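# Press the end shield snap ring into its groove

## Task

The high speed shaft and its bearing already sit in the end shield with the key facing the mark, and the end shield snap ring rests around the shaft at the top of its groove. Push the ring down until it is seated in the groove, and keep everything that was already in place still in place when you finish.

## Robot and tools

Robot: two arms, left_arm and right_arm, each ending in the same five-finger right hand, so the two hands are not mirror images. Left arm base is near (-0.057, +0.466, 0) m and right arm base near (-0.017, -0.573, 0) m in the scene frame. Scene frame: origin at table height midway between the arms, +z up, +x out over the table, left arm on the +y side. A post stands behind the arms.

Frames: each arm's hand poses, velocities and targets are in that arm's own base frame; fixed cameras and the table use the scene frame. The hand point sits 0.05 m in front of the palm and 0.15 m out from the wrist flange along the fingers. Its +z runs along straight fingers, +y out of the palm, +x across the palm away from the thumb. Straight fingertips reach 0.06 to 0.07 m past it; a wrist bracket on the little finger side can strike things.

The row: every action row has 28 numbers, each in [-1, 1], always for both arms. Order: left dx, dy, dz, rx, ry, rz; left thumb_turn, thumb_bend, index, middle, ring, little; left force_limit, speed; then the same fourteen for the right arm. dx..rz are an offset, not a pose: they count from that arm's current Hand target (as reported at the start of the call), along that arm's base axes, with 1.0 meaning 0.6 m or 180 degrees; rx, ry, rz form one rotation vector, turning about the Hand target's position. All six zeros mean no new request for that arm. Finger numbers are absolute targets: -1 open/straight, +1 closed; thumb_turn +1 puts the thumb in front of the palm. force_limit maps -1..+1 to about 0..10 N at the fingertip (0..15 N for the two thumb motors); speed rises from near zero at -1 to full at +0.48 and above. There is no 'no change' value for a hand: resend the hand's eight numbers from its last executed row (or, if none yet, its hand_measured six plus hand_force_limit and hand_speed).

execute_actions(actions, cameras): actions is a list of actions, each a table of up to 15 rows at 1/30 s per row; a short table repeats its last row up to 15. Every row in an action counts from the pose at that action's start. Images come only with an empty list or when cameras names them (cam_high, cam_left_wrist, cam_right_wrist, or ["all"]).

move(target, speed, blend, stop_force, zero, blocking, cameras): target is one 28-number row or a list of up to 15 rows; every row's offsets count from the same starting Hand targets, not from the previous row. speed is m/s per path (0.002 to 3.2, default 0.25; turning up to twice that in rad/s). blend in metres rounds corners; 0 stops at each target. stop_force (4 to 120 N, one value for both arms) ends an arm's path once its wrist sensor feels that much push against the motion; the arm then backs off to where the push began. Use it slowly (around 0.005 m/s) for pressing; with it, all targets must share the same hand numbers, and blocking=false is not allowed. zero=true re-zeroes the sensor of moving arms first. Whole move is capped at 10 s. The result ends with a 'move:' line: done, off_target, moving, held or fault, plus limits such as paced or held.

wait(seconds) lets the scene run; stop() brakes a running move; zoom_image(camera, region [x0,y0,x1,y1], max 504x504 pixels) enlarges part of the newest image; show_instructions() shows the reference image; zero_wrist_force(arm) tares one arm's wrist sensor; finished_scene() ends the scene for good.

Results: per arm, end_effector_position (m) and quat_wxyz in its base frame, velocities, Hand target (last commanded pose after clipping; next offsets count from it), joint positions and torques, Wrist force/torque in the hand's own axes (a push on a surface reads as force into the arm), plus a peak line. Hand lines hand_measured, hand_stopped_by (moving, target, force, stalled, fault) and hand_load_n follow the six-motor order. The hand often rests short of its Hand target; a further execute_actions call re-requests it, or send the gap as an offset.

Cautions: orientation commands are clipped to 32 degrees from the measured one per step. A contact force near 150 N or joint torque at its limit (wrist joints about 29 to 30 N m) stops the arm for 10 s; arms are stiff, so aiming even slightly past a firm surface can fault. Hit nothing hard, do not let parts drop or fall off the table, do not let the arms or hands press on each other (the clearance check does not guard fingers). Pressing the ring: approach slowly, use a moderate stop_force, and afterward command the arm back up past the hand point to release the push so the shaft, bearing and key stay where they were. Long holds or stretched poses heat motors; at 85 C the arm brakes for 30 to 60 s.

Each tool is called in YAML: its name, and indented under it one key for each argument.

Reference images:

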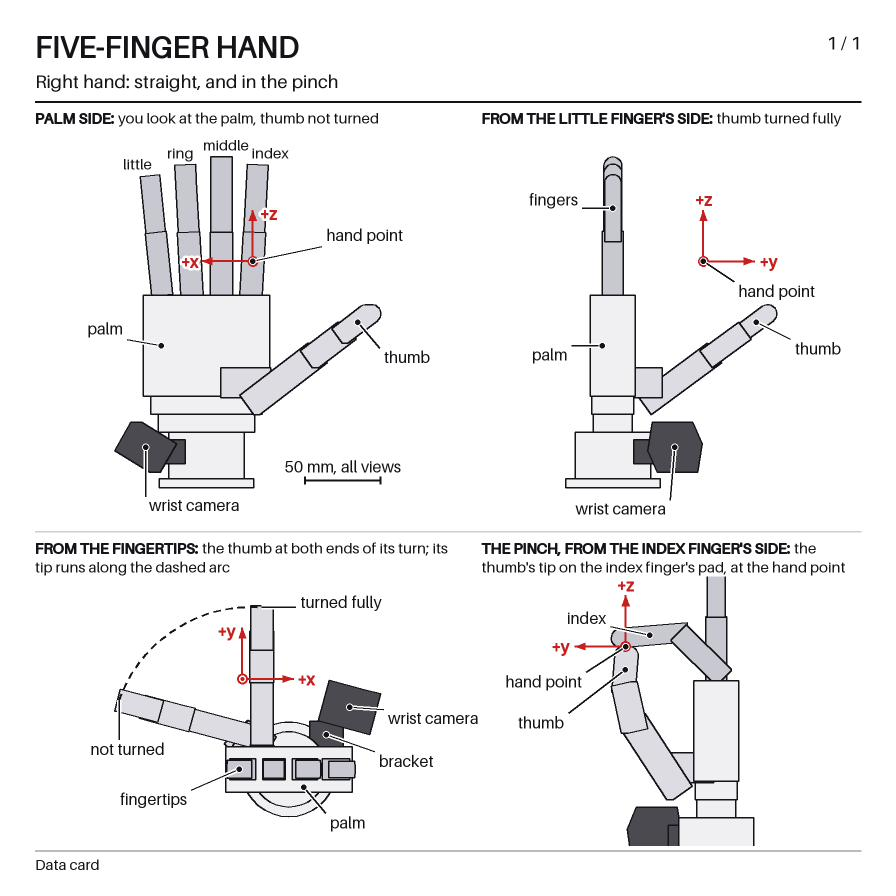

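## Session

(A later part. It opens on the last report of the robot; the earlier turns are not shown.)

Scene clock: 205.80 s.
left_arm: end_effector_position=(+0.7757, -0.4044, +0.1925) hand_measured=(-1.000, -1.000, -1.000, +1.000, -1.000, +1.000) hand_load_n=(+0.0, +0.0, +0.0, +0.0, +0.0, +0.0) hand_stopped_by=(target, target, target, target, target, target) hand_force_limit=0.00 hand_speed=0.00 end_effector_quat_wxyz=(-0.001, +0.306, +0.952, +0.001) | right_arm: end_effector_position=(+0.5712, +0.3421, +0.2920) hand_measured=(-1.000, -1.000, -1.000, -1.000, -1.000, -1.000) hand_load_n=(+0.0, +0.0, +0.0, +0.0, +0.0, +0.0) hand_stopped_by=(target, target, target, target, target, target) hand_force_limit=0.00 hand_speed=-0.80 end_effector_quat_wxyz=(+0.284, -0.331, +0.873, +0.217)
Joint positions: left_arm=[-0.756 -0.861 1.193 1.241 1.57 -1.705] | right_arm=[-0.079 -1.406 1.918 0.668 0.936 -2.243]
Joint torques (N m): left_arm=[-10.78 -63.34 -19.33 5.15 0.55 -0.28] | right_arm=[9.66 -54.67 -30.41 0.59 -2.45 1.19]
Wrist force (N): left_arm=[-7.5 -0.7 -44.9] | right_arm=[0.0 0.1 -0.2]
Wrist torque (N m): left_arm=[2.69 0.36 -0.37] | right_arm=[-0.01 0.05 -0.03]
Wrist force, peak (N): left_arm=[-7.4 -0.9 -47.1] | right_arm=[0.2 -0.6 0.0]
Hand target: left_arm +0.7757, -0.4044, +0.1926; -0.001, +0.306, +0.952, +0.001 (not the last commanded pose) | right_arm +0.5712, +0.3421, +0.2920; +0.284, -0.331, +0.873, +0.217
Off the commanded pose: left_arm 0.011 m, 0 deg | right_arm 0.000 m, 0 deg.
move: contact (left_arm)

move:
  target:
    - [0,0,0.146,0,0,0,-1,-1,-1,1,-1,1,0,0,0,0,0,0,0,0,-1,-1,-1,-1,-1,-1,0,-0.8]
    - [-0.1543,-0.0448,0.146,0,0,0,-1,-1,-1,-1,-1,-1,0,0,0,0,0,0,0,0,-1,-1,-1,-1,-1,-1,0,-0.8]
    - [-0.1543,-0.0448,0.039,0,0,0,-1,-1,-1,-1,-1,-1,0,0,0,0,0,0,0,0,-1,-1,-1,-1,-1,-1,0,-0.8]
  speed: 0.2
  blend: [0.003,0.003,0]
  cameras: ["cam_left_wrist"]

zoom_image:
  camera: "cam_left_wrist"
  region: [280, 180, 400, 300]

zoom_image:
  camera: "cam_left_wrist"
  region: [300, 190, 350, 240]

Scene clock: 209.70 s.
left_arm: end_effector_position=(+0.6831, -0.4313, +0.2161) hand_measured=(-1.000, -1.000, -1.000, -1.000, -1.000, -1.000) hand_load_n=(+0.0, +0.0, +0.0, +0.0, +0.0, +0.0) hand_stopped_by=(target, target, target, target, target, target) hand_force_limit=0.00 hand_speed=0.00 end_effector_quat_wxyz=(-0.001, +0.306, +0.952, +0.001) | right_arm: end_effector_position=(+0.5712, +0.3421, +0.2920) hand_measured=(-1.000, -1.000, -1.000, -1.000, -1.000, -1.000) hand_load_n=(+0.0, +0.0, +0.0, +0.0, +0.0, +0.0) hand_stopped_by=(target, target, target, target, target, target) hand_force_limit=0.00 hand_speed=-0.80 end_effector_quat_wxyz=(+0.284, -0.331, +0.873, +0.217)
Joint positions: left_arm=[-0.865 -0.977 1.345 1.205 1.57 -1.814] | right_arm=[-0.079 -1.406 1.918 0.668 0.936 -2.243]
Joint torques (N m): left_arm=[-9.92 -79.22 -28.57 3.55 -0.69 0.43] | right_arm=[11.31 -53.73 -30.12 0.88 -2.6 1.25]
Wrist force (N): left_arm=[-1.0 0.5 0.5] | right_arm=[0.1 -0.5 -0.1]
Wrist torque (N m): left_arm=[-0.02 0.10 0.17] | right_arm=[-0.09 0.03 -0.04]
Wrist force, peak (N): left_arm=[-7.4 -0.7 -45.1] | right_arm=[0.2 -0.7 -0.2]
Hand target: left_arm +0.6831, -0.4313, +0.2160; -0.001, +0.306, +0.952, +0.001 | right_arm +0.5712, +0.3421, +0.2920; +0.284, -0.331, +0.873, +0.217
Off the commanded pose: left_arm 0.000 m, 0 deg | right_arm 0.000 m, 0 deg.
move: done; blend cut to 0 m at target 2
cam_left_wrist: T_world_to_cam=[[0.36792, 0.92739, 0.06762, 0.13148], [0.77824, -0.34691, 0.52344, -0.79696], [0.50889, -0.13996, -0.84937, -0.10865]] pos_world=[0.62714, -0.41362, 0.31599]

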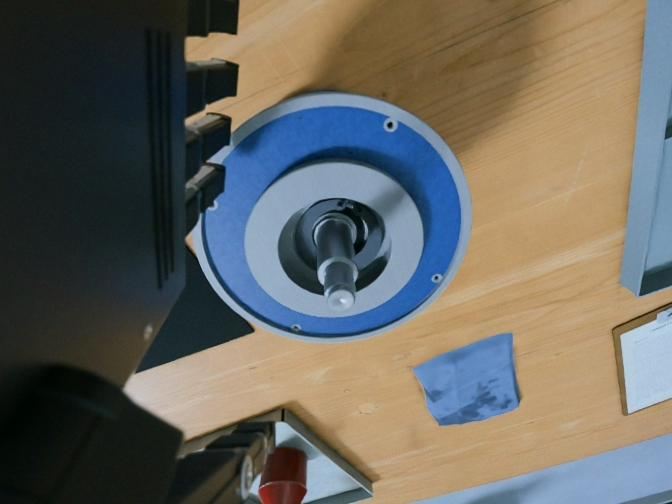

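Scaled by 4.200 from the camera's image (finer frame: 960x720).

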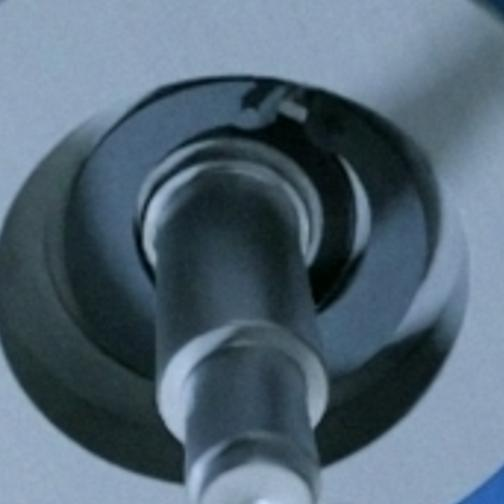

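Scaled by 10.080 from the camera's image (finer frame: 960x720).

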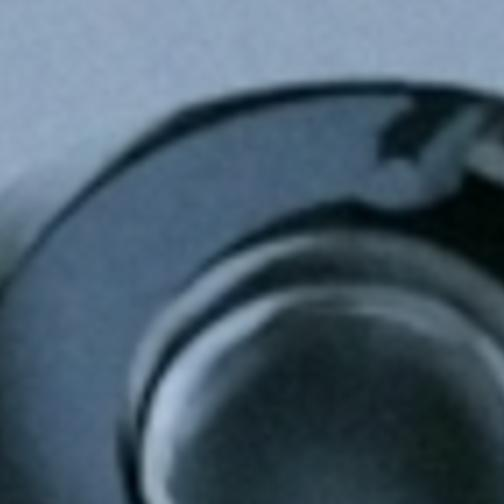

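zoom_image:
  camera: "cam_left_wrist"
  region: [340, 190, 400, 250]

zoom_image:
  camera: "cam_left_wrist"
  region: [275, 195, 335, 295]

zoom_image:
  camera: "cam_left_wrist"
  region: [345, 230, 395, 290]

Scaled by 8.400 from the camera's image (finer frame: 960x720).

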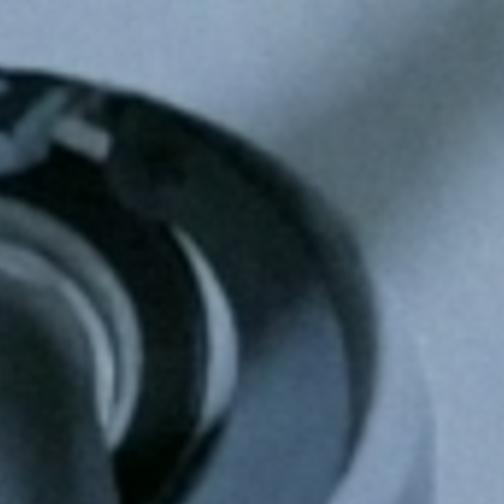

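Scaled by 5.040 from the camera's image (finer frame: 960x720).

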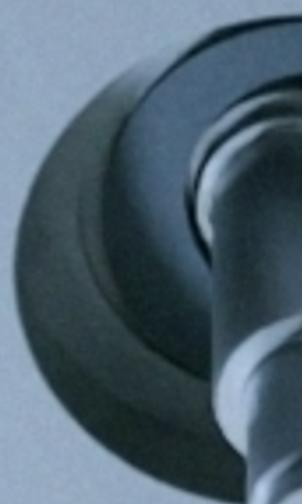

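Scaled by 8.400 from the camera's image (finer frame: 960x720).

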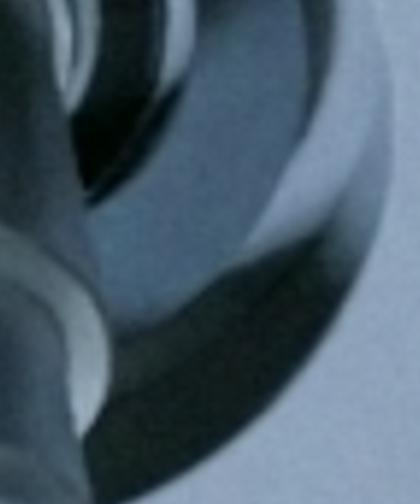

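move:
  target:
    - [0,0,0.14,0,0,0,-1,-1,-1,-1,-1,-1,0,0,0,0,0,0,0,0,-1,-1,-1,-1,-1,-1,0,-0.8]
    - [0.1675,-0.022,0.14,0,0,-0.3556,-1,-1,-1,-1,-1,-1,0,0,0,0,0,0,0,0,-1,-1,-1,-1,-1,-1,0,-0.8]
  speed: 0.25
  blend: [0.01,0]
  cameras: ["cam_left_wrist"]

Scene clock: 215.27 s.
left_arm: end_effector_position=(+0.7837, -0.4443, +0.2999) hand_measured=(-1.000, -1.000, -1.000, -1.000, -1.000, -1.000) hand_load_n=(+0.0, +0.0, +0.0, -0.5, +0.0, +0.0) hand_stopped_by=(target, target, target, target, target, target) hand_force_limit=0.00 hand_speed=0.00 end_effector_quat_wxyz=(+0.000, +0.764, +0.645, +0.001) end_effector_velocity=(+0.000, +0.000, +0.000) end_effector_angular_velocity=(-0.001, +0.000, -0.005) | right_arm: end_effector_position=(+0.5712, +0.3421, +0.2920) hand_measured=(-1.000, -1.000, -1.000, -1.000, -1.000, -1.000) hand_load_n=(+0.0, +0.0, +0.0, +0.0, +0.0, +0.0) hand_stopped_by=(target, target, target, target, target, target) hand_force_limit=0.00 hand_speed=-0.80 end_effector_quat_wxyz=(+0.284, -0.331, +0.873, +0.217)
Joint positions: left_arm=[-0.717 -0.917 1.094 1.395 1.569 -0.548] | right_arm=[-0.079 -1.406 1.918 0.668 0.936 -2.243]
Joint velocities: left_arm=[0 0 0 -0.001 0.001 0.005] | right_arm=[within noise]
Joint torques (N m): left_arm=[-16.19 -93.07 -33.49 0.51 0.65 1.09] | right_arm=[9.48 -54.88 -31.09 0.96 -2.63 1.1]
Wrist force (N): left_arm=[-1.0 0.8 0.8] | right_arm=[-0.1 0.0 -0.3]
Wrist torque (N m): left_arm=[-0.01 0.11 -0.04] | right_arm=[-0.01 0.07 -0.04]
Wrist force, peak (N): left_arm=[-0.7 0.6 3.6] | right_arm=[0.5 -0.4 -0.4]
Hand target: left_arm +0.7836, -0.4445, +0.3000; +0.000, +0.764, +0.645, +0.001 | right_arm +0.5712, +0.3421, +0.2920; +0.284, -0.331, +0.873, +0.217
Off the commanded pose: left_arm 0.000 m, 0 deg | right_arm 0.000 m, 0 deg.
move: done
cam_left_wrist: T_world_to_cam=[[0.99483, 0.07591, 0.06745, -0.76858], [0.0295, -0.85161, 0.52334, -0.56111], [0.09717, -0.51865, -0.84945, 0.06404]] pos_world=[0.77494, -0.38629, 0.39989]

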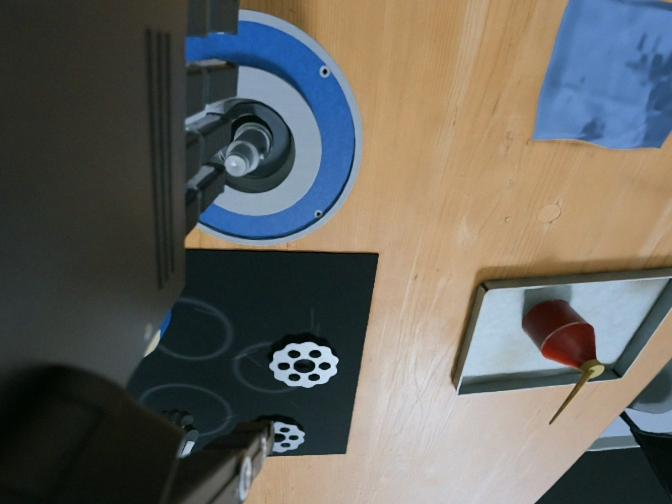

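move:
  target:
    - [-0.0932,0.0125,0,0.1562,0.0416,0.0294,-1,-1,-1,-1,-1,-1,0,0,0,0,0,0,0,0,-1,-1,-1,-1,-1,-1,0,-0.8]
    - [-0.0932,0.0125,-0.1097,0.1562,0.0416,0.0294,-1,-1,-1,-1,-1,-1,0,0,0,0,0,0,0,0,-1,-1,-1,-1,-1,-1,0,-0.8]
  speed: 0.2
  blend: [0.01,0]
  cameras: ["cam_left_wrist"]

zoom_image:
  camera: "cam_left_wrist"
  region: [270, 195, 390, 315]

Scene clock: 217.90 s.
left_arm: end_effector_position=(+0.7277, -0.4370, +0.2343) hand_measured=(-1.000, -1.000, -1.000, -1.000, -1.000, -1.000) hand_load_n=(+0.0, +0.0, +0.0, +0.0, +0.0, +0.0) hand_stopped_by=(target, target, target, target, target, target) hand_force_limit=0.00 hand_speed=0.00 end_effector_quat_wxyz=(-0.227, +0.709, +0.658, +0.108) | right_arm: end_effector_position=(+0.5712, +0.3421, +0.2920) hand_measured=(-1.000, -1.000, -1.000, -1.000, -1.000, -1.000) hand_load_n=(+0.0, +0.0, +0.0, +0.0, +0.0, +0.0) hand_stopped_by=(target, target, target, target, target, target) hand_force_limit=0.00 hand_speed=-0.80 end_effector_quat_wxyz=(+0.284, -0.331, +0.873, +0.217)
Joint positions: left_arm=[-0.84 -0.785 1.097 1.728 1.368 -0.814] | right_arm=[-0.079 -1.406 1.918 0.668 0.936 -2.243]
Joint torques (N m): left_arm=[18.44 -90.82 -28.36 3.94 -0.93 -1.71] | right_arm=[9.91 -55.39 -30.87 0.77 -2.72 1.02]
Wrist force (N): left_arm=[-1.8 1.4 0.4] | right_arm=[0.0 -0.2 -0.1]
Wrist torque (N m): left_arm=[0.06 0.14 0.13] | right_arm=[-0.05 0.05 -0.04]
Wrist force, peak (N): left_arm=[-2.5 1.4 2.9] | right_arm=[0.4 -0.6 -0.1]
Hand target: left_arm +0.7277, -0.4370, +0.2341; -0.227, +0.709, +0.658, +0.108 | right_arm +0.5712, +0.3421, +0.2920; +0.284, -0.331, +0.873, +0.217
Off the commanded pose: left_arm 0.000 m, 0 deg | right_arm 0.000 m, 0 deg.
move: done
cam_left_wrist: T_world_to_cam=[[0.98802, 0.15418, -0.00721, -0.65242], [0.15435, -0.98676, 0.04984, -0.55787], [0.00057, -0.05035, -0.99873, 0.3274]] pos_world=[0.73052, -0.43341, 0.35008]

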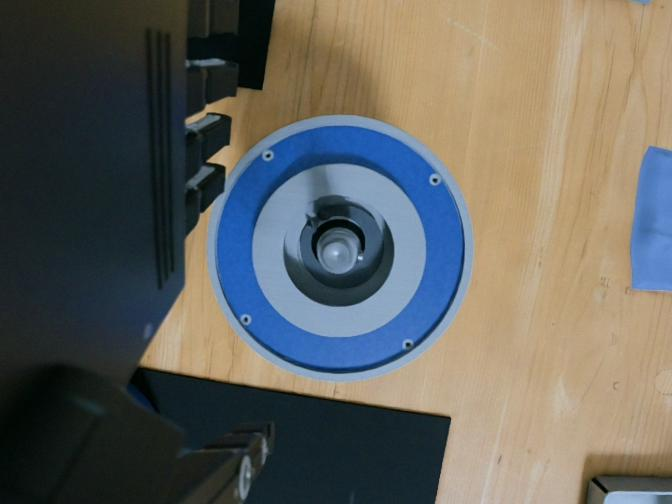

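Scaled by 4.200 from the camera's image (finer frame: 960x720).

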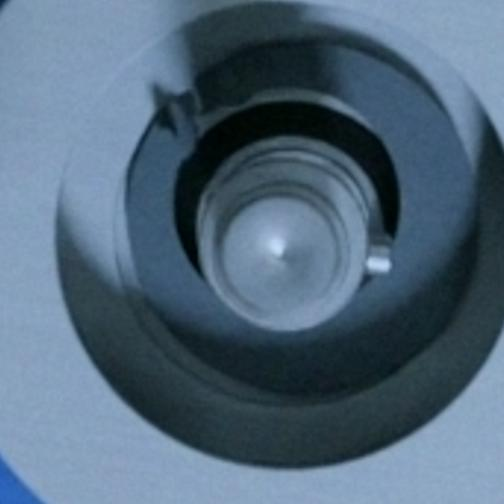

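zoom_image:
  camera: "cam_left_wrist"
  region: [278, 188, 398, 308]

zoom_image:
  camera: "cam_left_wrist"
  region: [285, 195, 345, 255]

zoom_image:
  camera: "cam_left_wrist"
  region: [335, 195, 395, 255]

zoom_image:
  camera: "cam_left_wrist"
  region: [285, 250, 345, 310]

zoom_image:
  camera: "cam_left_wrist"
  region: [335, 250, 395, 310]

Scaled by 4.200 from the camera's image (finer frame: 960x720).

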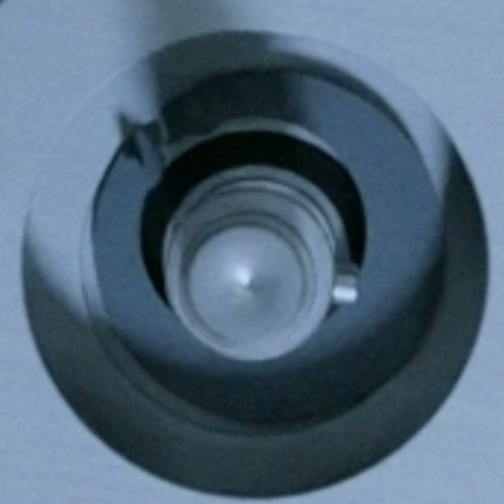

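Scaled by 8.400 from the camera's image (finer frame: 960x720).

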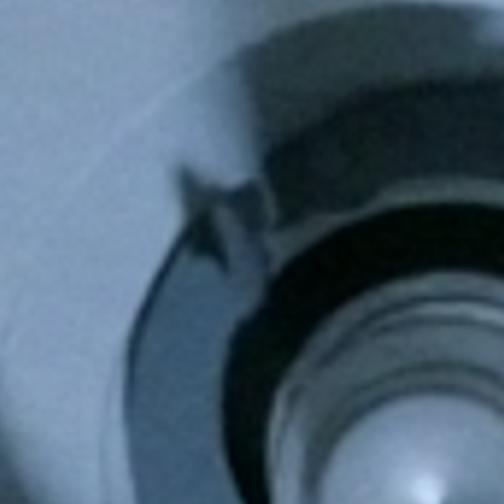

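Scaled by 8.400 from the camera's image (finer frame: 960x720).

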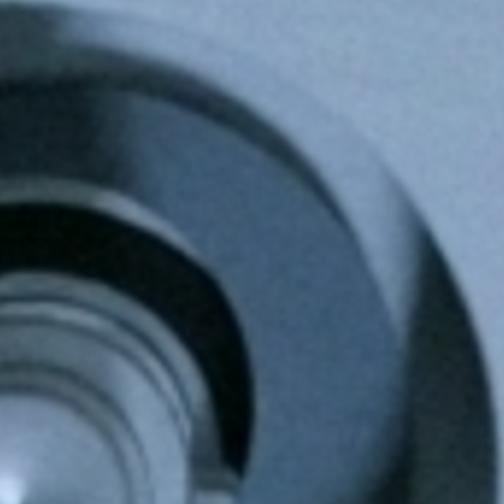

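Scaled by 8.400 from the camera's image (finer frame: 960x720).

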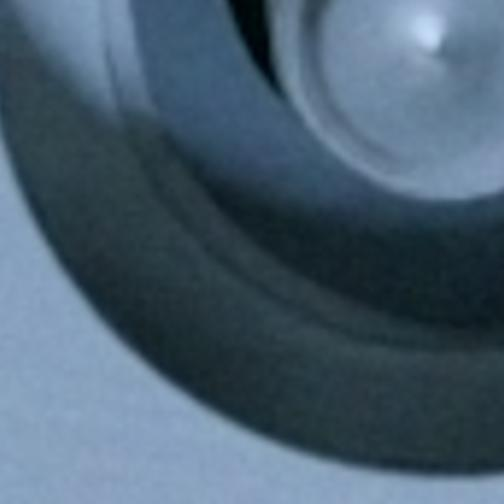

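Scaled by 8.400 from the camera's image (finer frame: 960x720).

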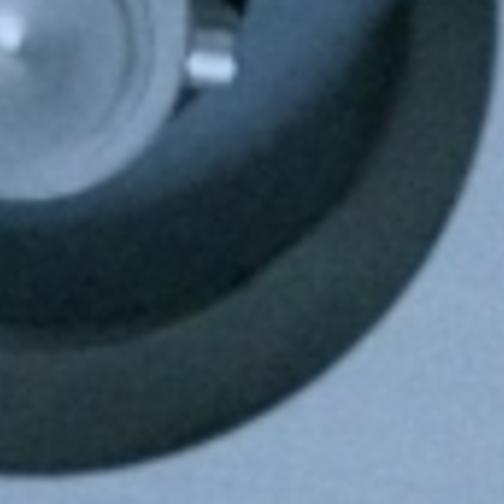

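move:
  target:
    - [0,0,0.1097,0,0,0,-1,-1,-1,1,1,1,0,0,0,0,0,0,0,0,-1,-1,-1,-1,-1,-1,0,-0.8]
    - [0.107,-0.0502,0.1097,-0.1654,0.0158,-0.2484,-1,-1,-1,1,1,1,0,0,0,0,0,0,0,0,-1,-1,-1,-1,-1,-1,0,-0.8]
    - [0.107,-0.0502,0.0263,-0.1654,0.0158,-0.2484,-1,-1,-1,1,1,1,0,0,0,0,0,0,0,0,-1,-1,-1,-1,-1,-1,0,-0.8]
  speed: 0.2
  blend: [0.01,0.005,0]
  cameras: ["cam_left_wrist","cam_right_wrist"]

zoom_image:
  camera: "cam_right_wrist"
  region: [300, 190, 380, 270]

Scene clock: 226.50 s.
left_arm: end_effector_position=(+0.7919, -0.4671, +0.2500) hand_measured=(-1.000, -1.000, -1.000, +1.000, +1.000, +1.000) hand_load_n=(+0.0, +0.0, +0.0, +0.0, +0.0, +0.0) hand_stopped_by=(target, target, target, target, target, target) hand_force_limit=0.00 hand_speed=0.00 end_effector_quat_wxyz=(+0.000, +0.940, +0.342, +0.000) | right_arm: end_effector_position=(+0.5712, +0.3421, +0.2920) hand_measured=(-1.000, -1.000, -1.000, -1.000, -1.000, -1.000) hand_load_n=(+0.0, +0.0, +0.0, +0.0, +0.0, +0.0) hand_stopped_by=(target, target, target, target, target, target) hand_force_limit=0.00 hand_speed=-0.80 end_effector_quat_wxyz=(+0.284, -0.331, +0.873, +0.217)
Joint positions: left_arm=[-0.677 -0.824 1.023 1.372 1.571 0.195] | right_arm=[-0.079 -1.406 1.918 0.668 0.936 -2.243]
Joint torques (N m): left_arm=[-16.98 -93.4 -29.53 2.23 1.03 1.04] | right_arm=[11.36 -56.35 -30.81 0.59 -2.59 1.31]
Wrist force (N): left_arm=[-0.9 0.8 1.0] | right_arm=[-0.3 -0.3 0.0]
Wrist torque (N m): left_arm=[0.04 0.09 -0.01] | right_arm=[-0.08 0.09 -0.05]
Wrist force, peak (N): left_arm=[-3.2 0.9 2.6] | right_arm=[0.3 -0.5 -0.3]
Hand target: left_arm +0.7919, -0.4671, +0.2499; +0.000, +0.940, +0.342, +0.000 | right_arm +0.5712, +0.3421, +0.2920; +0.284, -0.331, +0.873, +0.217
Off the commanded pose: left_arm 0.000 m, 0 deg | right_arm 0.000 m, 0 deg.
move: done
cam_left_wrist: T_world_to_cam=[[0.80745, -0.58624, 0.06591, -0.93224], [-0.52786, -0.66808, 0.52444, -0.0278], [-0.26341, -0.45825, -0.84889, 0.32262]] pos_world=[0.82305, -0.41724, 0.34989]
cam_right_wrist: T_world_to_cam=[[-0.85683, 0.5156, 0.00019, 0.31326], [0.17499, 0.29044, 0.94076, -0.47011], [0.485, 0.8061, -0.33908, -0.33957]] pos_world=[0.51536, 0.24875, 0.32706]

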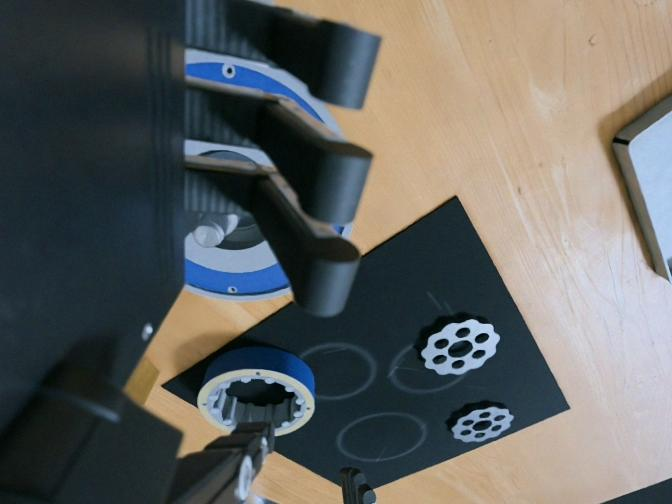

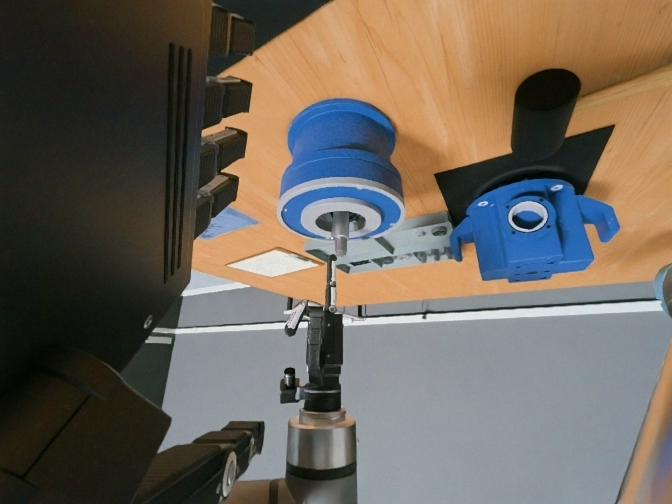

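Scaled by 6.300 from the camera's image (finer frame: 960x720).

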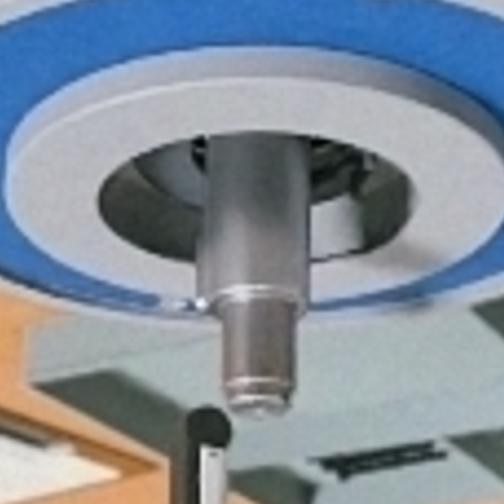

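move:
  target:
    - [-0.0075,-0.0058,0,0,0,0,-1,-1,-1,1,1,1,0,0,0,0,0,0,0,0,-1,-1,-1,-1,-1,-1,0,-0.8]
    - [-0.0075,-0.0058,-0.0725,0,0,0,-1,-1,-1,1,1,1,0,0,0,0,0,0,0,0,-1,-1,-1,-1,-1,-1,0,-0.8]
  speed: 0.04
  stop_force: 8
  cameras: ["cam_right_wrist","cam_left_wrist"]

zoom_image:
  camera: "cam_right_wrist"
  region: [310, 190, 370, 250]

zoom_image:
  camera: "cam_left_wrist"
  region: [180, 130, 380, 330]

Scene clock: 230.07 s.
left_arm: end_effector_position=(+0.7874, -0.4706, +0.2064) hand_measured=(-1.000, -1.000, -1.000, +1.000, +1.000, +1.000) hand_load_n=(+0.0, +0.0, +0.0, +0.0, +0.0, +0.0) hand_stopped_by=(target, target, target, target, target, target) hand_force_limit=0.00 hand_speed=0.00 end_effector_quat_wxyz=(+0.000, +0.940, +0.342, +0.000) | right_arm: end_effector_position=(+0.5712, +0.3421, +0.2920) hand_measured=(-1.000, -1.000, -1.000, -1.000, -1.000, -1.000) hand_load_n=(+0.0, +0.0, +0.0, +0.0, +0.0, -0.5) hand_stopped_by=(target, target, target, target, target, target) hand_force_limit=0.00 hand_speed=-0.80 end_effector_quat_wxyz=(+0.284, -0.331, +0.873, +0.217)
Joint positions: left_arm=[-0.684 -0.809 1.076 1.304 1.571 0.189] | right_arm=[-0.079 -1.406 1.918 0.668 0.936 -2.243]
Joint torques (N m): left_arm=[17.97 -106.44 -42.06 8.47 -1.13 -0.55] | right_arm=[10.72 -56.55 -31.71 0.96 -2.4 1.26]
Wrist force (N): left_arm=[-1.1 0.6 1.1] | right_arm=[-0.2 -0.5 -0.2]
Wrist torque (N m): left_arm=[-0.02 0.12 -0.04] | right_arm=[-0.08 0.08 -0.06]
Wrist force, peak (N): left_arm=[-0.8 1.1 1.8] | right_arm=[0.4 -0.5 -0.3]
Hand target: left_arm +0.7874, -0.4706, +0.2064; +0.000, +0.940, +0.342, +0.000 | right_arm +0.5712, +0.3421, +0.2920; +0.284, -0.331, +0.873, +0.217
Off the commanded pose: left_arm 0.000 m, 0 deg | right_arm 0.000 m, 0 deg.
move: done
cam_left_wrist: T_world_to_cam=[[0.80741, -0.58629, 0.06595, -0.92778], [-0.52792, -0.66803, 0.52443, -0.00957], [-0.26341, -0.45825, -0.84889, 0.28282]] pos_world=[0.81855, -0.42074, 0.30629]
cam_right_wrist: T_world_to_cam=[[-0.85683, 0.5156, 0.00019, 0.31326], [0.17499, 0.29044, 0.94076, -0.47011], [0.485, 0.8061, -0.33908, -0.33957]] pos_world=[0.51536, 0.24875, 0.32706]
Images, in order (width x height): cam_left_wrist 672x504, cam_right_wrist 672x504.

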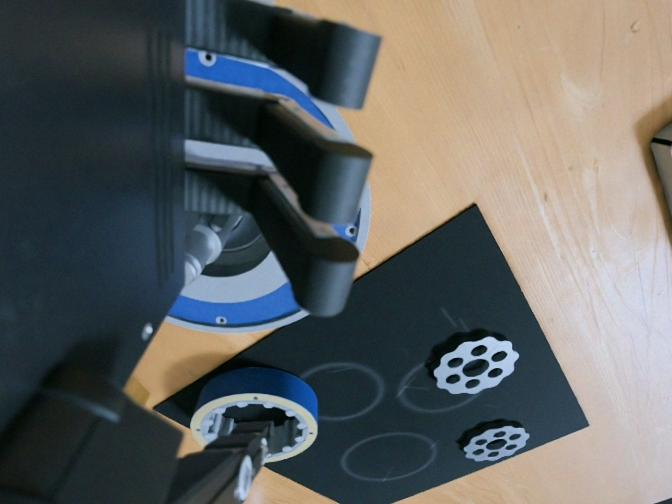

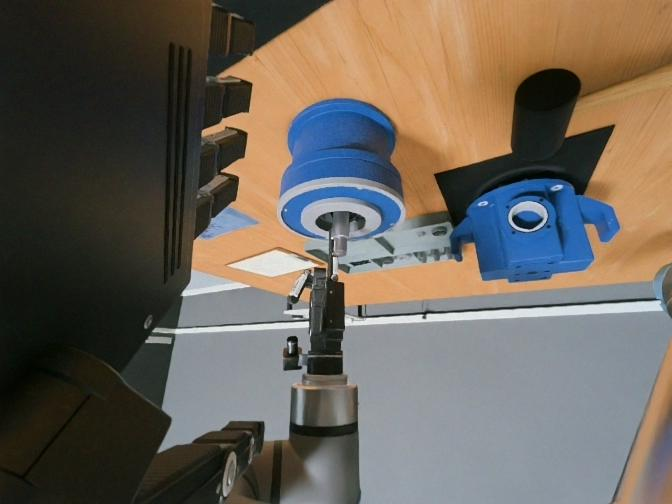

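Scaled by 8.400 from the camera's image (finer frame: 960x720).

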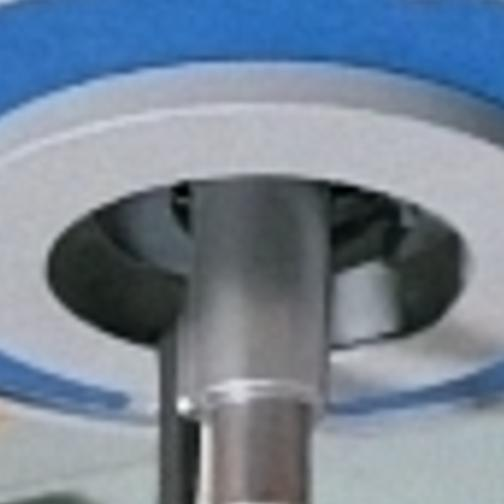

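Scaled by 2.520 from the camera's image (finer frame: 960x720).

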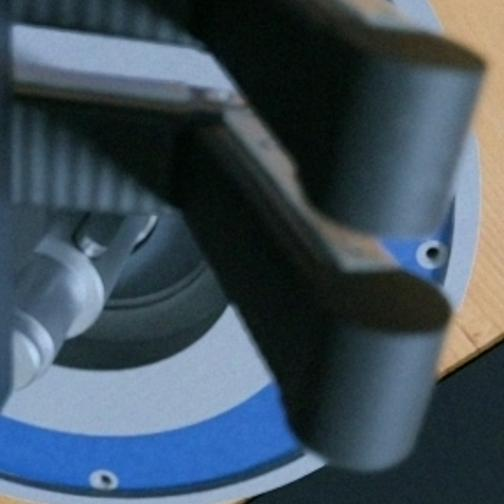

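move:
  target: [0,0,-0.04,0,0,0,-1,-1,-1,1,1,1,0,0,0,0,0,0,0,0,-1,-1,-1,-1,-1,-1,0,-0.8]
  speed: 0.007
  stop_force: 10

move:
  target: [-0.0038,-0.0032,-0.0003,0,0,0,-1,-1,-1,1,1,1,0,0,0,0,0,0,0,0,-1,-1,-1,-1,-1,-1,0,-0.8]
  speed: 0.008
  cameras: ["cam_right_wrist","cam_left_wrist"]

zoom_image:
  camera: "cam_right_wrist"
  region: [310, 190, 370, 250]

zoom_image:
  camera: "cam_left_wrist"
  region: [180, 180, 300, 300]

Scene clock: 233.60 s.
left_arm: end_effector_position=(+0.7874, -0.4706, +0.1943) hand_measured=(-1.000, -1.000, -1.000, +1.000, +1.000, +1.000) hand_load_n=(+0.0, +0.0, +0.0, +0.0, +0.0, +0.0) hand_stopped_by=(target, target, target, target, target, target) hand_force_limit=0.00 hand_speed=0.00 end_effector_quat_wxyz=(+0.000, +0.940, +0.342, +0.000) | right_arm: end_effector_position=(+0.5712, +0.3421, +0.2920) hand_measured=(-1.000, -1.000, -1.000, -1.000, -1.000, -1.000) hand_load_n=(+0.0, +0.0, +0.0, +0.0, +0.0, +0.0) hand_stopped_by=(target, target, target, target, target, target) hand_force_limit=0.00 hand_speed=-0.80 end_effector_quat_wxyz=(+0.284, -0.331, +0.873, +0.217)
Joint positions: left_arm=[-0.684 -0.803 1.087 1.287 1.571 0.189] | right_arm=[-0.079 -1.406 1.918 0.668 0.936 -2.243]
Joint torques (N m): left_arm=[13.74 -92.15 -35.81 6.1 -0.78 -1.56] | right_arm=[9.46 -55.84 -31.51 0.92 -2.52 1.23]
Wrist force (N): left_arm=[1.8 0.9 -12.9] | right_arm=[0.2 -0.3 -0.2]
Wrist torque (N m): left_arm=[0.87 0.20 0.16] | right_arm=[-0.06 0.02 -0.03]
Wrist force, peak (N): left_arm=[1.9 0.9 -15.6] | right_arm=[0.0 -0.5 -0.4]
Hand target: left_arm +0.7874, -0.4706, +0.1943; +0.000, +0.940, +0.342, +0.000 (not the last commanded pose) | right_arm +0.5712, +0.3421, +0.2920; +0.284, -0.331, +0.873, +0.217
Off the commanded pose: left_arm 0.012 m, 0 deg | right_arm 0.000 m, 0 deg.
move: contact (left_arm)

Scene clock: 234.20 s.
left_arm: end_effector_position=(+0.7851, -0.4725, +0.1942) hand_measured=(-1.000, -1.000, -1.000, +1.000, +1.000, +1.000) hand_load_n=(+0.0, +0.0, +0.0, +0.0, +0.0, +0.0) hand_stopped_by=(target, target, target, target, target, target) hand_force_limit=0.00 hand_speed=0.00 end_effector_quat_wxyz=(+0.000, +0.940, +0.342, +0.000) | right_arm: end_effector_position=(+0.5712, +0.3421, +0.2920) hand_measured=(-1.000, -1.000, -1.000, -1.000, -1.000, -1.000) hand_load_n=(+0.0, +0.0, +0.0, -0.5, +0.0, +0.0) hand_stopped_by=(target, target, target, target, target, target) hand_force_limit=0.00 hand_speed=-0.80 end_effector_quat_wxyz=(+0.284, -0.331, +0.873, +0.217)
Joint positions: left_arm=[-0.687 -0.805 1.091 1.285 1.57 0.185] | right_arm=[-0.079 -1.406 1.918 0.668 0.936 -2.243]
Joint torques (N m): left_arm=[-12.46 -80.91 -24.69 -0.38 2.08 0.13] | right_arm=[9.45 -56.05 -31.05 1.17 -2.81 1.29]
Wrist force (N): left_arm=[8.0 0.6 -18.4] | right_arm=[0.2 -0.3 -0.1]
Wrist torque (N m): left_arm=[1.16 0.71 0.52] | right_arm=[-0.06 0.02 -0.03]
Wrist force, peak (N): left_arm=[8.0 0.6 -18.4] | right_arm=[0.0 -0.6 0.0]
Hand target: left_arm +0.7851, -0.4725, +0.1941; +0.000, +0.940, +0.342, +0.000 | right_arm +0.5712, +0.3421, +0.2920; +0.284, -0.331, +0.873, +0.217
Off the commanded pose: left_arm 0.000 m, 0 deg | right_arm 0.000 m, 0 deg.
move: done
cam_left_wrist: T_world_to_cam=[[0.80743, -0.58626, 0.06603, -0.92626], [-0.52794, -0.66805, 0.52439, -0.00564], [-0.26332, -0.45826, -0.84892, 0.27091]] pos_world=[0.81625, -0.42264, 0.29409]
cam_right_wrist: T_world_to_cam=[[-0.85683, 0.5156, 0.00019, 0.31326], [0.17499, 0.29044, 0.94076, -0.47011], [0.485, 0.8061, -0.33908, -0.33957]] pos_world=[0.51536, 0.24875, 0.32706]
Images, in order (width x height): cam_left_wrist 672x504, cam_right_wrist 672x504.

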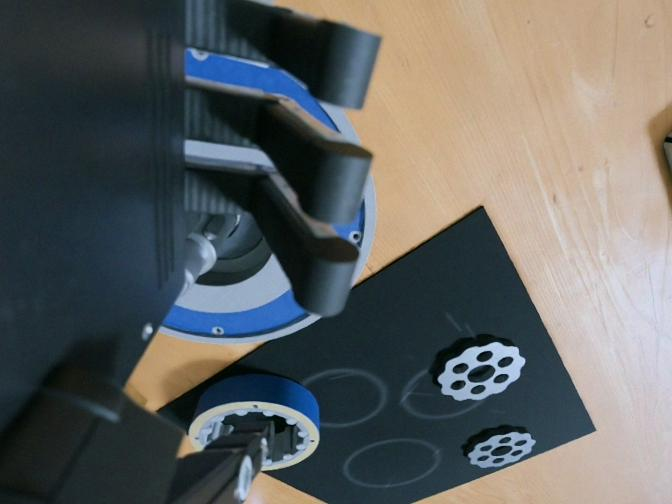

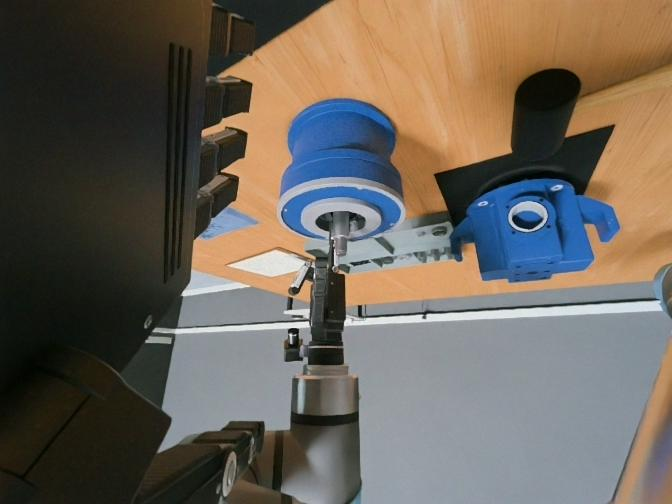

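Scaled by 8.400 from the camera's image (finer frame: 960x720).

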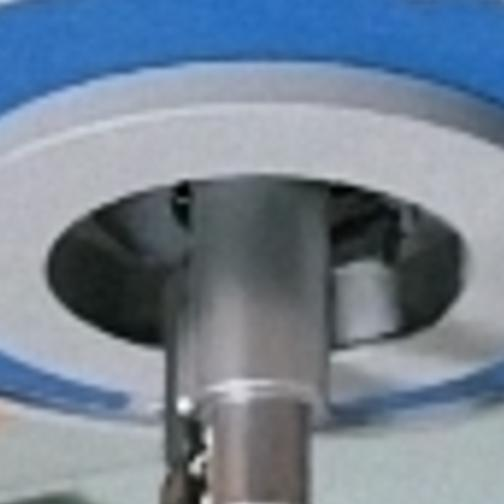

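Scaled by 4.200 from the camera's image (finer frame: 960x720).

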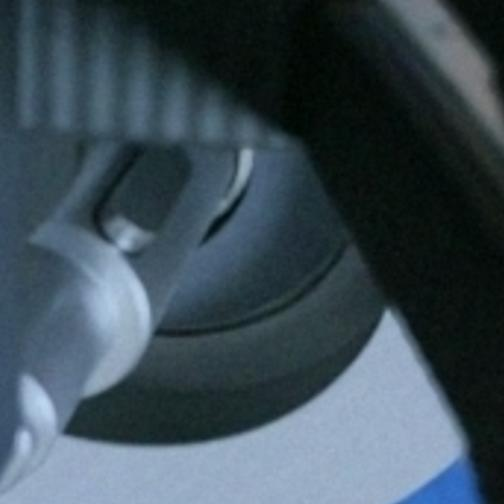

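move:
  target: [0,0,-0.02,0,0,0,-1,-1,-1,1,1,1,0,0,0,0,0,0,0,0,-1,-1,-1,-1,-1,-1,0,-0.8]
  speed: 0.006
  stop_force: 12

Scene clock: 237.63 s.
left_arm: end_effector_position=(+0.7851, -0.4725, +0.1937) hand_measured=(-1.000, -1.000, -1.000, +1.000, +1.000, +1.000) hand_load_n=(+0.0, +0.0, +0.0, +0.0, +0.0, +0.0) hand_stopped_by=(target, target, target, target, target, target) hand_force_limit=0.00 hand_speed=0.00 end_effector_quat_wxyz=(+0.000, +0.940, +0.342, +0.000) | right_arm: end_effector_position=(+0.5712, +0.3421, +0.2920) hand_measured=(-1.000, -1.000, -1.000, -1.000, -1.000, -1.000) hand_load_n=(+0.0, -0.5, +0.0, +0.0, +0.0, +0.0) hand_stopped_by=(target, target, target, target, target, target) hand_force_limit=0.00 hand_speed=-0.80 end_effector_quat_wxyz=(+0.284, -0.331, +0.873, +0.217)
Joint positions: left_arm=[-0.687 -0.805 1.091 1.284 1.571 0.186] | right_arm=[-0.079 -1.406 1.918 0.668 0.936 -2.243]
Joint torques (N m): left_arm=[5.21 -73.11 -27.42 2.47 3.99 1.2] | right_arm=[9.39 -55.25 -31.78 0.97 -2.72 1.3]
Wrist force (N): left_arm=[9.0 0.9 -33.7] | right_arm=[0.0 -0.2 -0.2]
Wrist torque (N m): left_arm=[2.15 0.72 0.60] | right_arm=[-0.04 0.05 -0.04]
Wrist force, peak (N): left_arm=[9.6 0.8 -36.5] | right_arm=[0.3 -0.5 -0.1]
Hand target: left_arm +0.7851, -0.4725, +0.1937; +0.000, +0.940, +0.342, +0.000 (not the last commanded pose) | right_arm +0.5712, +0.3421, +0.2920; +0.284, -0.331, +0.873, +0.217
Off the commanded pose: left_arm 0.012 m, 0 deg | right_arm 0.000 m, 0 deg.
move: contact (left_arm)

move:
  target:
    - [0,0,0.15,0,0,0,-1,-1,-1,-1,-1,-1,0,0,0,0,0,0,0,0,-1,-1,-1,-1,-1,-1,0,-0.8]
    - [-0.0965,0.0555,0.1772,0.1536,-0.0882,0,-1,-1,-1,-1,-1,-1,0,0,0,0,0,0,0,0,-1,-1,-1,-1,-1,-1,0,-0.8]
    - [-0.0965,0.0555,0.0675,0.1536,-0.0882,0,-1,-1,-1,-1,-1,-1,0,0,0,0,0,0,0,0,-1,-1,-1,-1,-1,-1,0,-0.8]
  speed: 0.2
  blend: [0.003,0.005,0]
  cameras: ["cam_left_wrist","cam_right_wrist"]

zoom_image:
  camera: "cam_left_wrist"
  region: [270, 195, 390, 315]

Scene clock: 241.90 s.
left_arm: end_effector_position=(+0.7272, -0.4392, +0.2343) hand_measured=(-1.000, -1.000, -1.000, -1.000, -1.000, -1.000) hand_load_n=(+0.0, +0.0, +0.0, +0.0, +0.0, +0.0) hand_stopped_by=(target, target, target, target, target, target) hand_force_limit=0.00 hand_speed=0.00 end_effector_quat_wxyz=(-0.177, +0.904, +0.329, +0.210) | right_arm: end_effector_position=(+0.5712, +0.3421, +0.2920) hand_measured=(-1.000, -1.000, -1.000, -1.000, -1.000, -1.000) hand_load_n=(+0.0, +0.0, +0.0, +0.0, -0.5, +0.0) hand_stopped_by=(target, target, target, target, target, target) hand_force_limit=0.00 hand_speed=-0.80 end_effector_quat_wxyz=(+0.284, -0.331, +0.873, +0.217)
Joint positions: left_arm=[-0.883 -0.91 1.273 1.424 1.054 -0.068] | right_arm=[-0.079 -1.406 1.918 0.668 0.936 -2.243]
Joint torques (N m): left_arm=[18.62 -82.22 -28.5 3.55 -3.21 1.27] | right_arm=[9.38 -55.75 -31.59 1.04 -2.65 1.51]
Wrist force (N): left_arm=[-1.6 1.6 0.5] | right_arm=[-0.1 -0.3 0.0]
Wrist torque (N m): left_arm=[0.12 0.12 0.15] | right_arm=[-0.07 0.06 -0.05]
Wrist force, peak (N): left_arm=[9.2 0.7 -33.9] | right_arm=[0.4 -0.6 0.0]
Hand target: left_arm +0.7272, -0.4392, +0.2342; -0.177, +0.904, +0.329, +0.210 | right_arm +0.5712, +0.3421, +0.2920; +0.284, -0.331, +0.873, +0.217
Off the commanded pose: left_arm 0.000 m, 0 deg | right_arm 0.000 m, 0 deg.
move: done
cam_left_wrist: T_world_to_cam=[[0.79802, -0.60263, -0.00011, -0.84751], [-0.60263, -0.79802, 0.00053, 0.08494], [-0.00041, -0.00035, -1, 0.35037]] pos_world=[0.72766, -0.44283, 0.35024]
cam_right_wrist: T_world_to_cam=[[-0.85683, 0.5156, 0.00019, 0.31326], [0.17499, 0.29044, 0.94076, -0.47011], [0.485, 0.8061, -0.33908, -0.33957]] pos_world=[0.51536, 0.24875, 0.32706]

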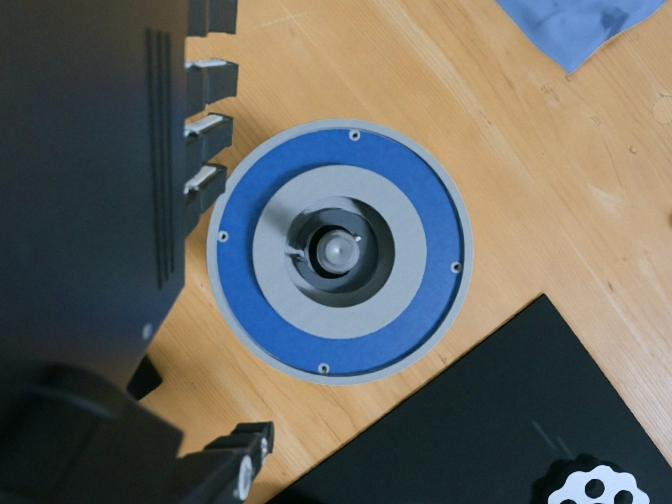

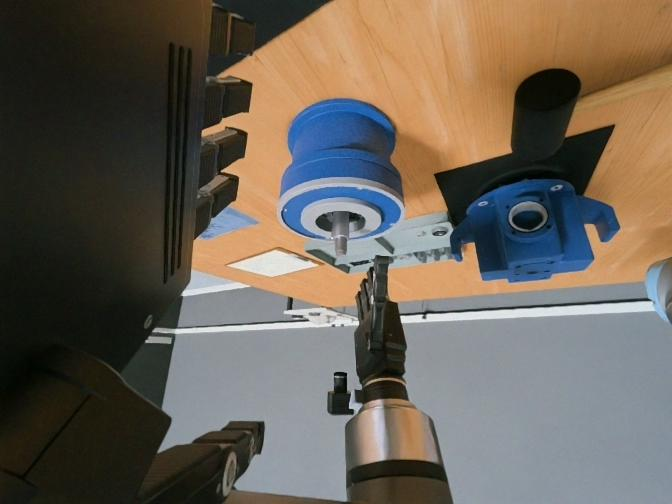

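Scaled by 4.200 from the camera's image (finer frame: 960x720).

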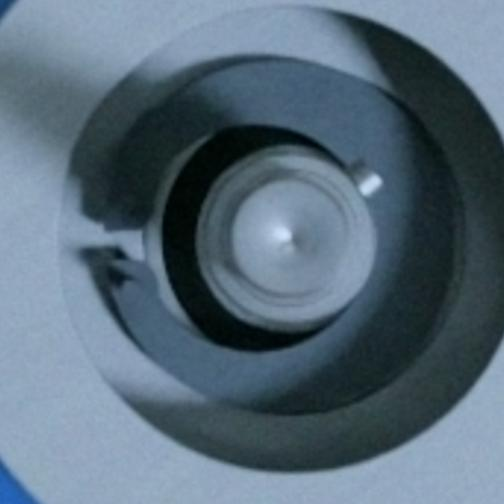

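zoom_image:
  camera: "cam_left_wrist"
  region: [284, 198, 344, 258]

zoom_image:
  camera: "cam_left_wrist"
  region: [340, 198, 400, 258]

zoom_image:
  camera: "cam_left_wrist"
  region: [284, 250, 344, 310]

zoom_image:
  camera: "cam_left_wrist"
  region: [340, 250, 400, 310]

Scaled by 8.400 from the camera's image (finer frame: 960x720).

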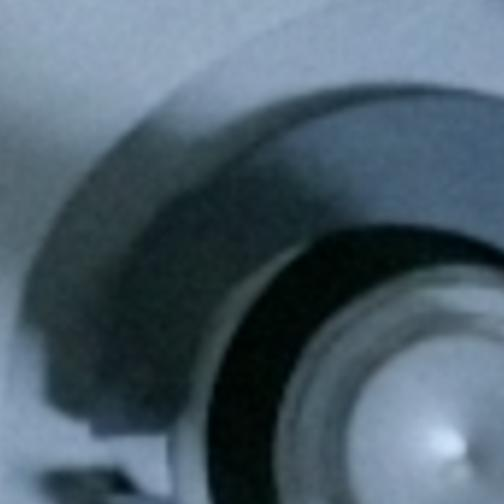

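Scaled by 8.400 from the camera's image (finer frame: 960x720).

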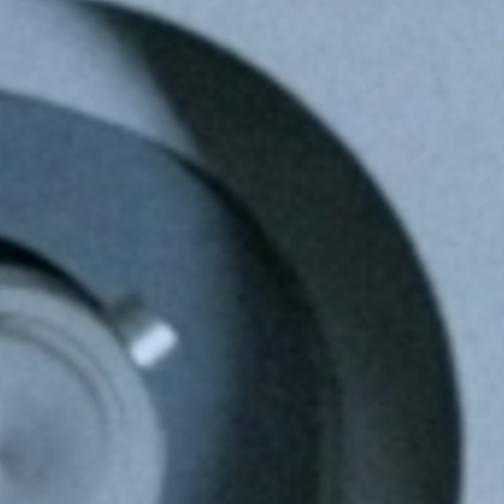

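Scaled by 8.400 from the camera's image (finer frame: 960x720).

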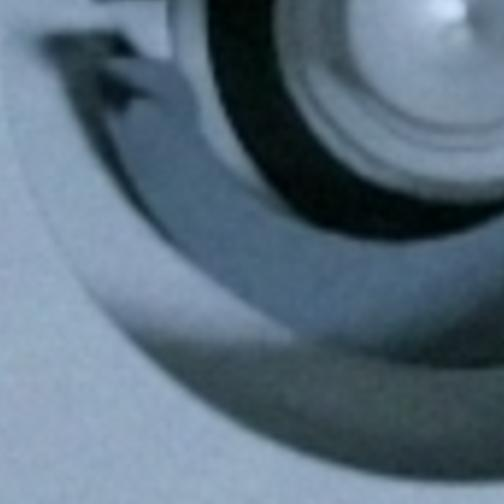

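Scaled by 8.400 from the camera's image (finer frame: 960x720).

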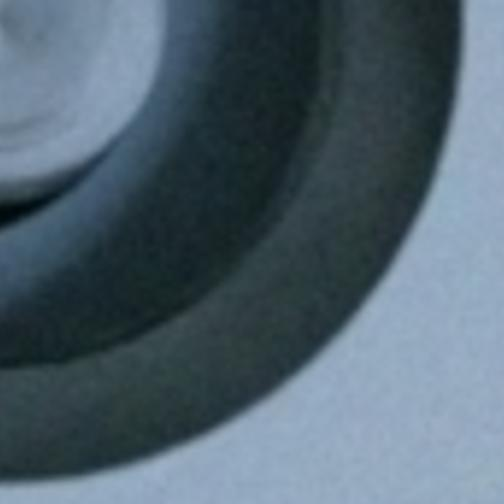

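move:
  target:
    - [0,0,0.1097,0,0,0,-1,-1,-1,1,-1,1,0,0,0,0,0,0,0,0,-1,-1,-1,-1,-1,-1,0,-0.8]
    - [0.0822,0.0572,0.1097,-0.1883,-0.0766,0.561,-1,-1,-1,1,-1,1,0,0,0,0,0,0,0,0,-1,-1,-1,-1,-1,-1,0,-0.8]
    - [0.0822,0.0572,0.0263,-0.1883,-0.0766,0.561,-1,-1,-1,1,-1,1,0,0,0,0,0,0,0,0,-1,-1,-1,-1,-1,-1,0,-0.8]
  speed: 0.25
  blend: [0.01,0.005,0]
  cameras: ["cam_right_wrist"]

zoom_image:
  camera: "cam_right_wrist"
  region: [300, 190, 380, 270]

Scene clock: 249.80 s.
left_arm: end_effector_position=(+0.7766, -0.4048, +0.2502) hand_measured=(-1.000, -1.000, -1.000, +1.000, -1.000, +1.000) hand_load_n=(+0.0, +0.0, +0.0, +0.0, +0.0, +0.0) hand_stopped_by=(target, target, target, target, target, target) hand_force_limit=0.00 hand_speed=0.00 end_effector_quat_wxyz=(+0.000, +0.309, +0.951, +0.000) | right_arm: end_effector_position=(+0.5712, +0.3421, +0.2920) hand_measured=(-1.000, -1.000, -1.000, -1.000, -1.000, -1.000) hand_load_n=(+0.0, +0.0, +0.0, +0.0, +0.0, +0.0) hand_stopped_by=(target, target, target, target, target, target) hand_force_limit=0.00 hand_speed=-0.80 end_effector_quat_wxyz=(+0.284, -0.331, +0.873, +0.217)
Joint positions: left_arm=[-0.755 -0.89 1.137 1.325 1.571 -1.698] | right_arm=[-0.079 -1.406 1.918 0.668 0.936 -2.243]
Joint torques (N m): left_arm=[-16.96 -86.16 -29.05 1.19 -0.9 -1.26] | right_arm=[10.2 -55.93 -32.15 1.17 -2.59 1.26]
Wrist force (N): left_arm=[-0.8 0.9 0.9] | right_arm=[0.1 -0.4 -0.1]
Wrist torque (N m): left_arm=[0.00 0.05 0.17] | right_arm=[-0.08 0.03 -0.04]
Wrist force, peak (N): left_arm=[-3.0 2.0 3.0] | right_arm=[0.2 -0.6 -0.1]
Hand target: left_arm +0.7766, -0.4049, +0.2500; +0.000, +0.309, +0.951, +0.000 | right_arm +0.5712, +0.3421, +0.2920; +0.284, -0.331, +0.873, +0.217
Off the commanded pose: left_arm 0.000 m, 0 deg | right_arm 0.000 m, 0 deg.
move: done
cam_right_wrist: T_world_to_cam=[[-0.85683, 0.5156, 0.00019, 0.31326], [0.17499, 0.29044, 0.94076, -0.47011], [0.485, 0.8061, -0.33908, -0.33957]] pos_world=[0.51536, 0.24875, 0.32706]

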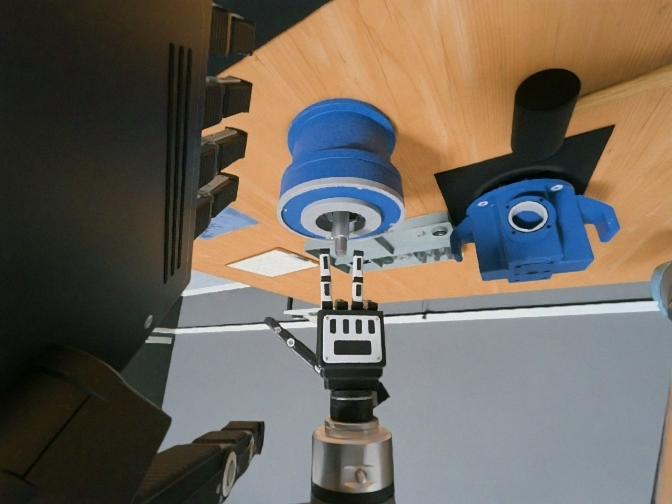

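Scaled by 6.300 from the camera's image (finer frame: 960x720).

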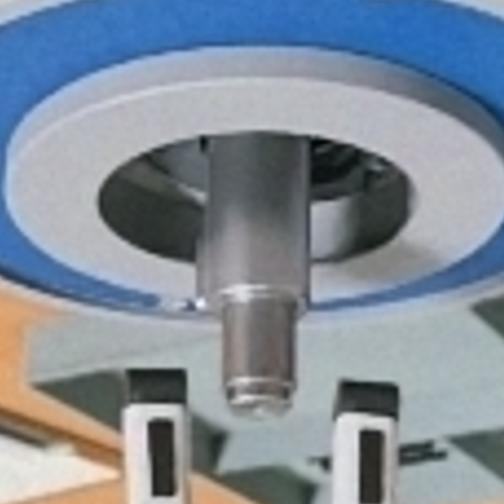

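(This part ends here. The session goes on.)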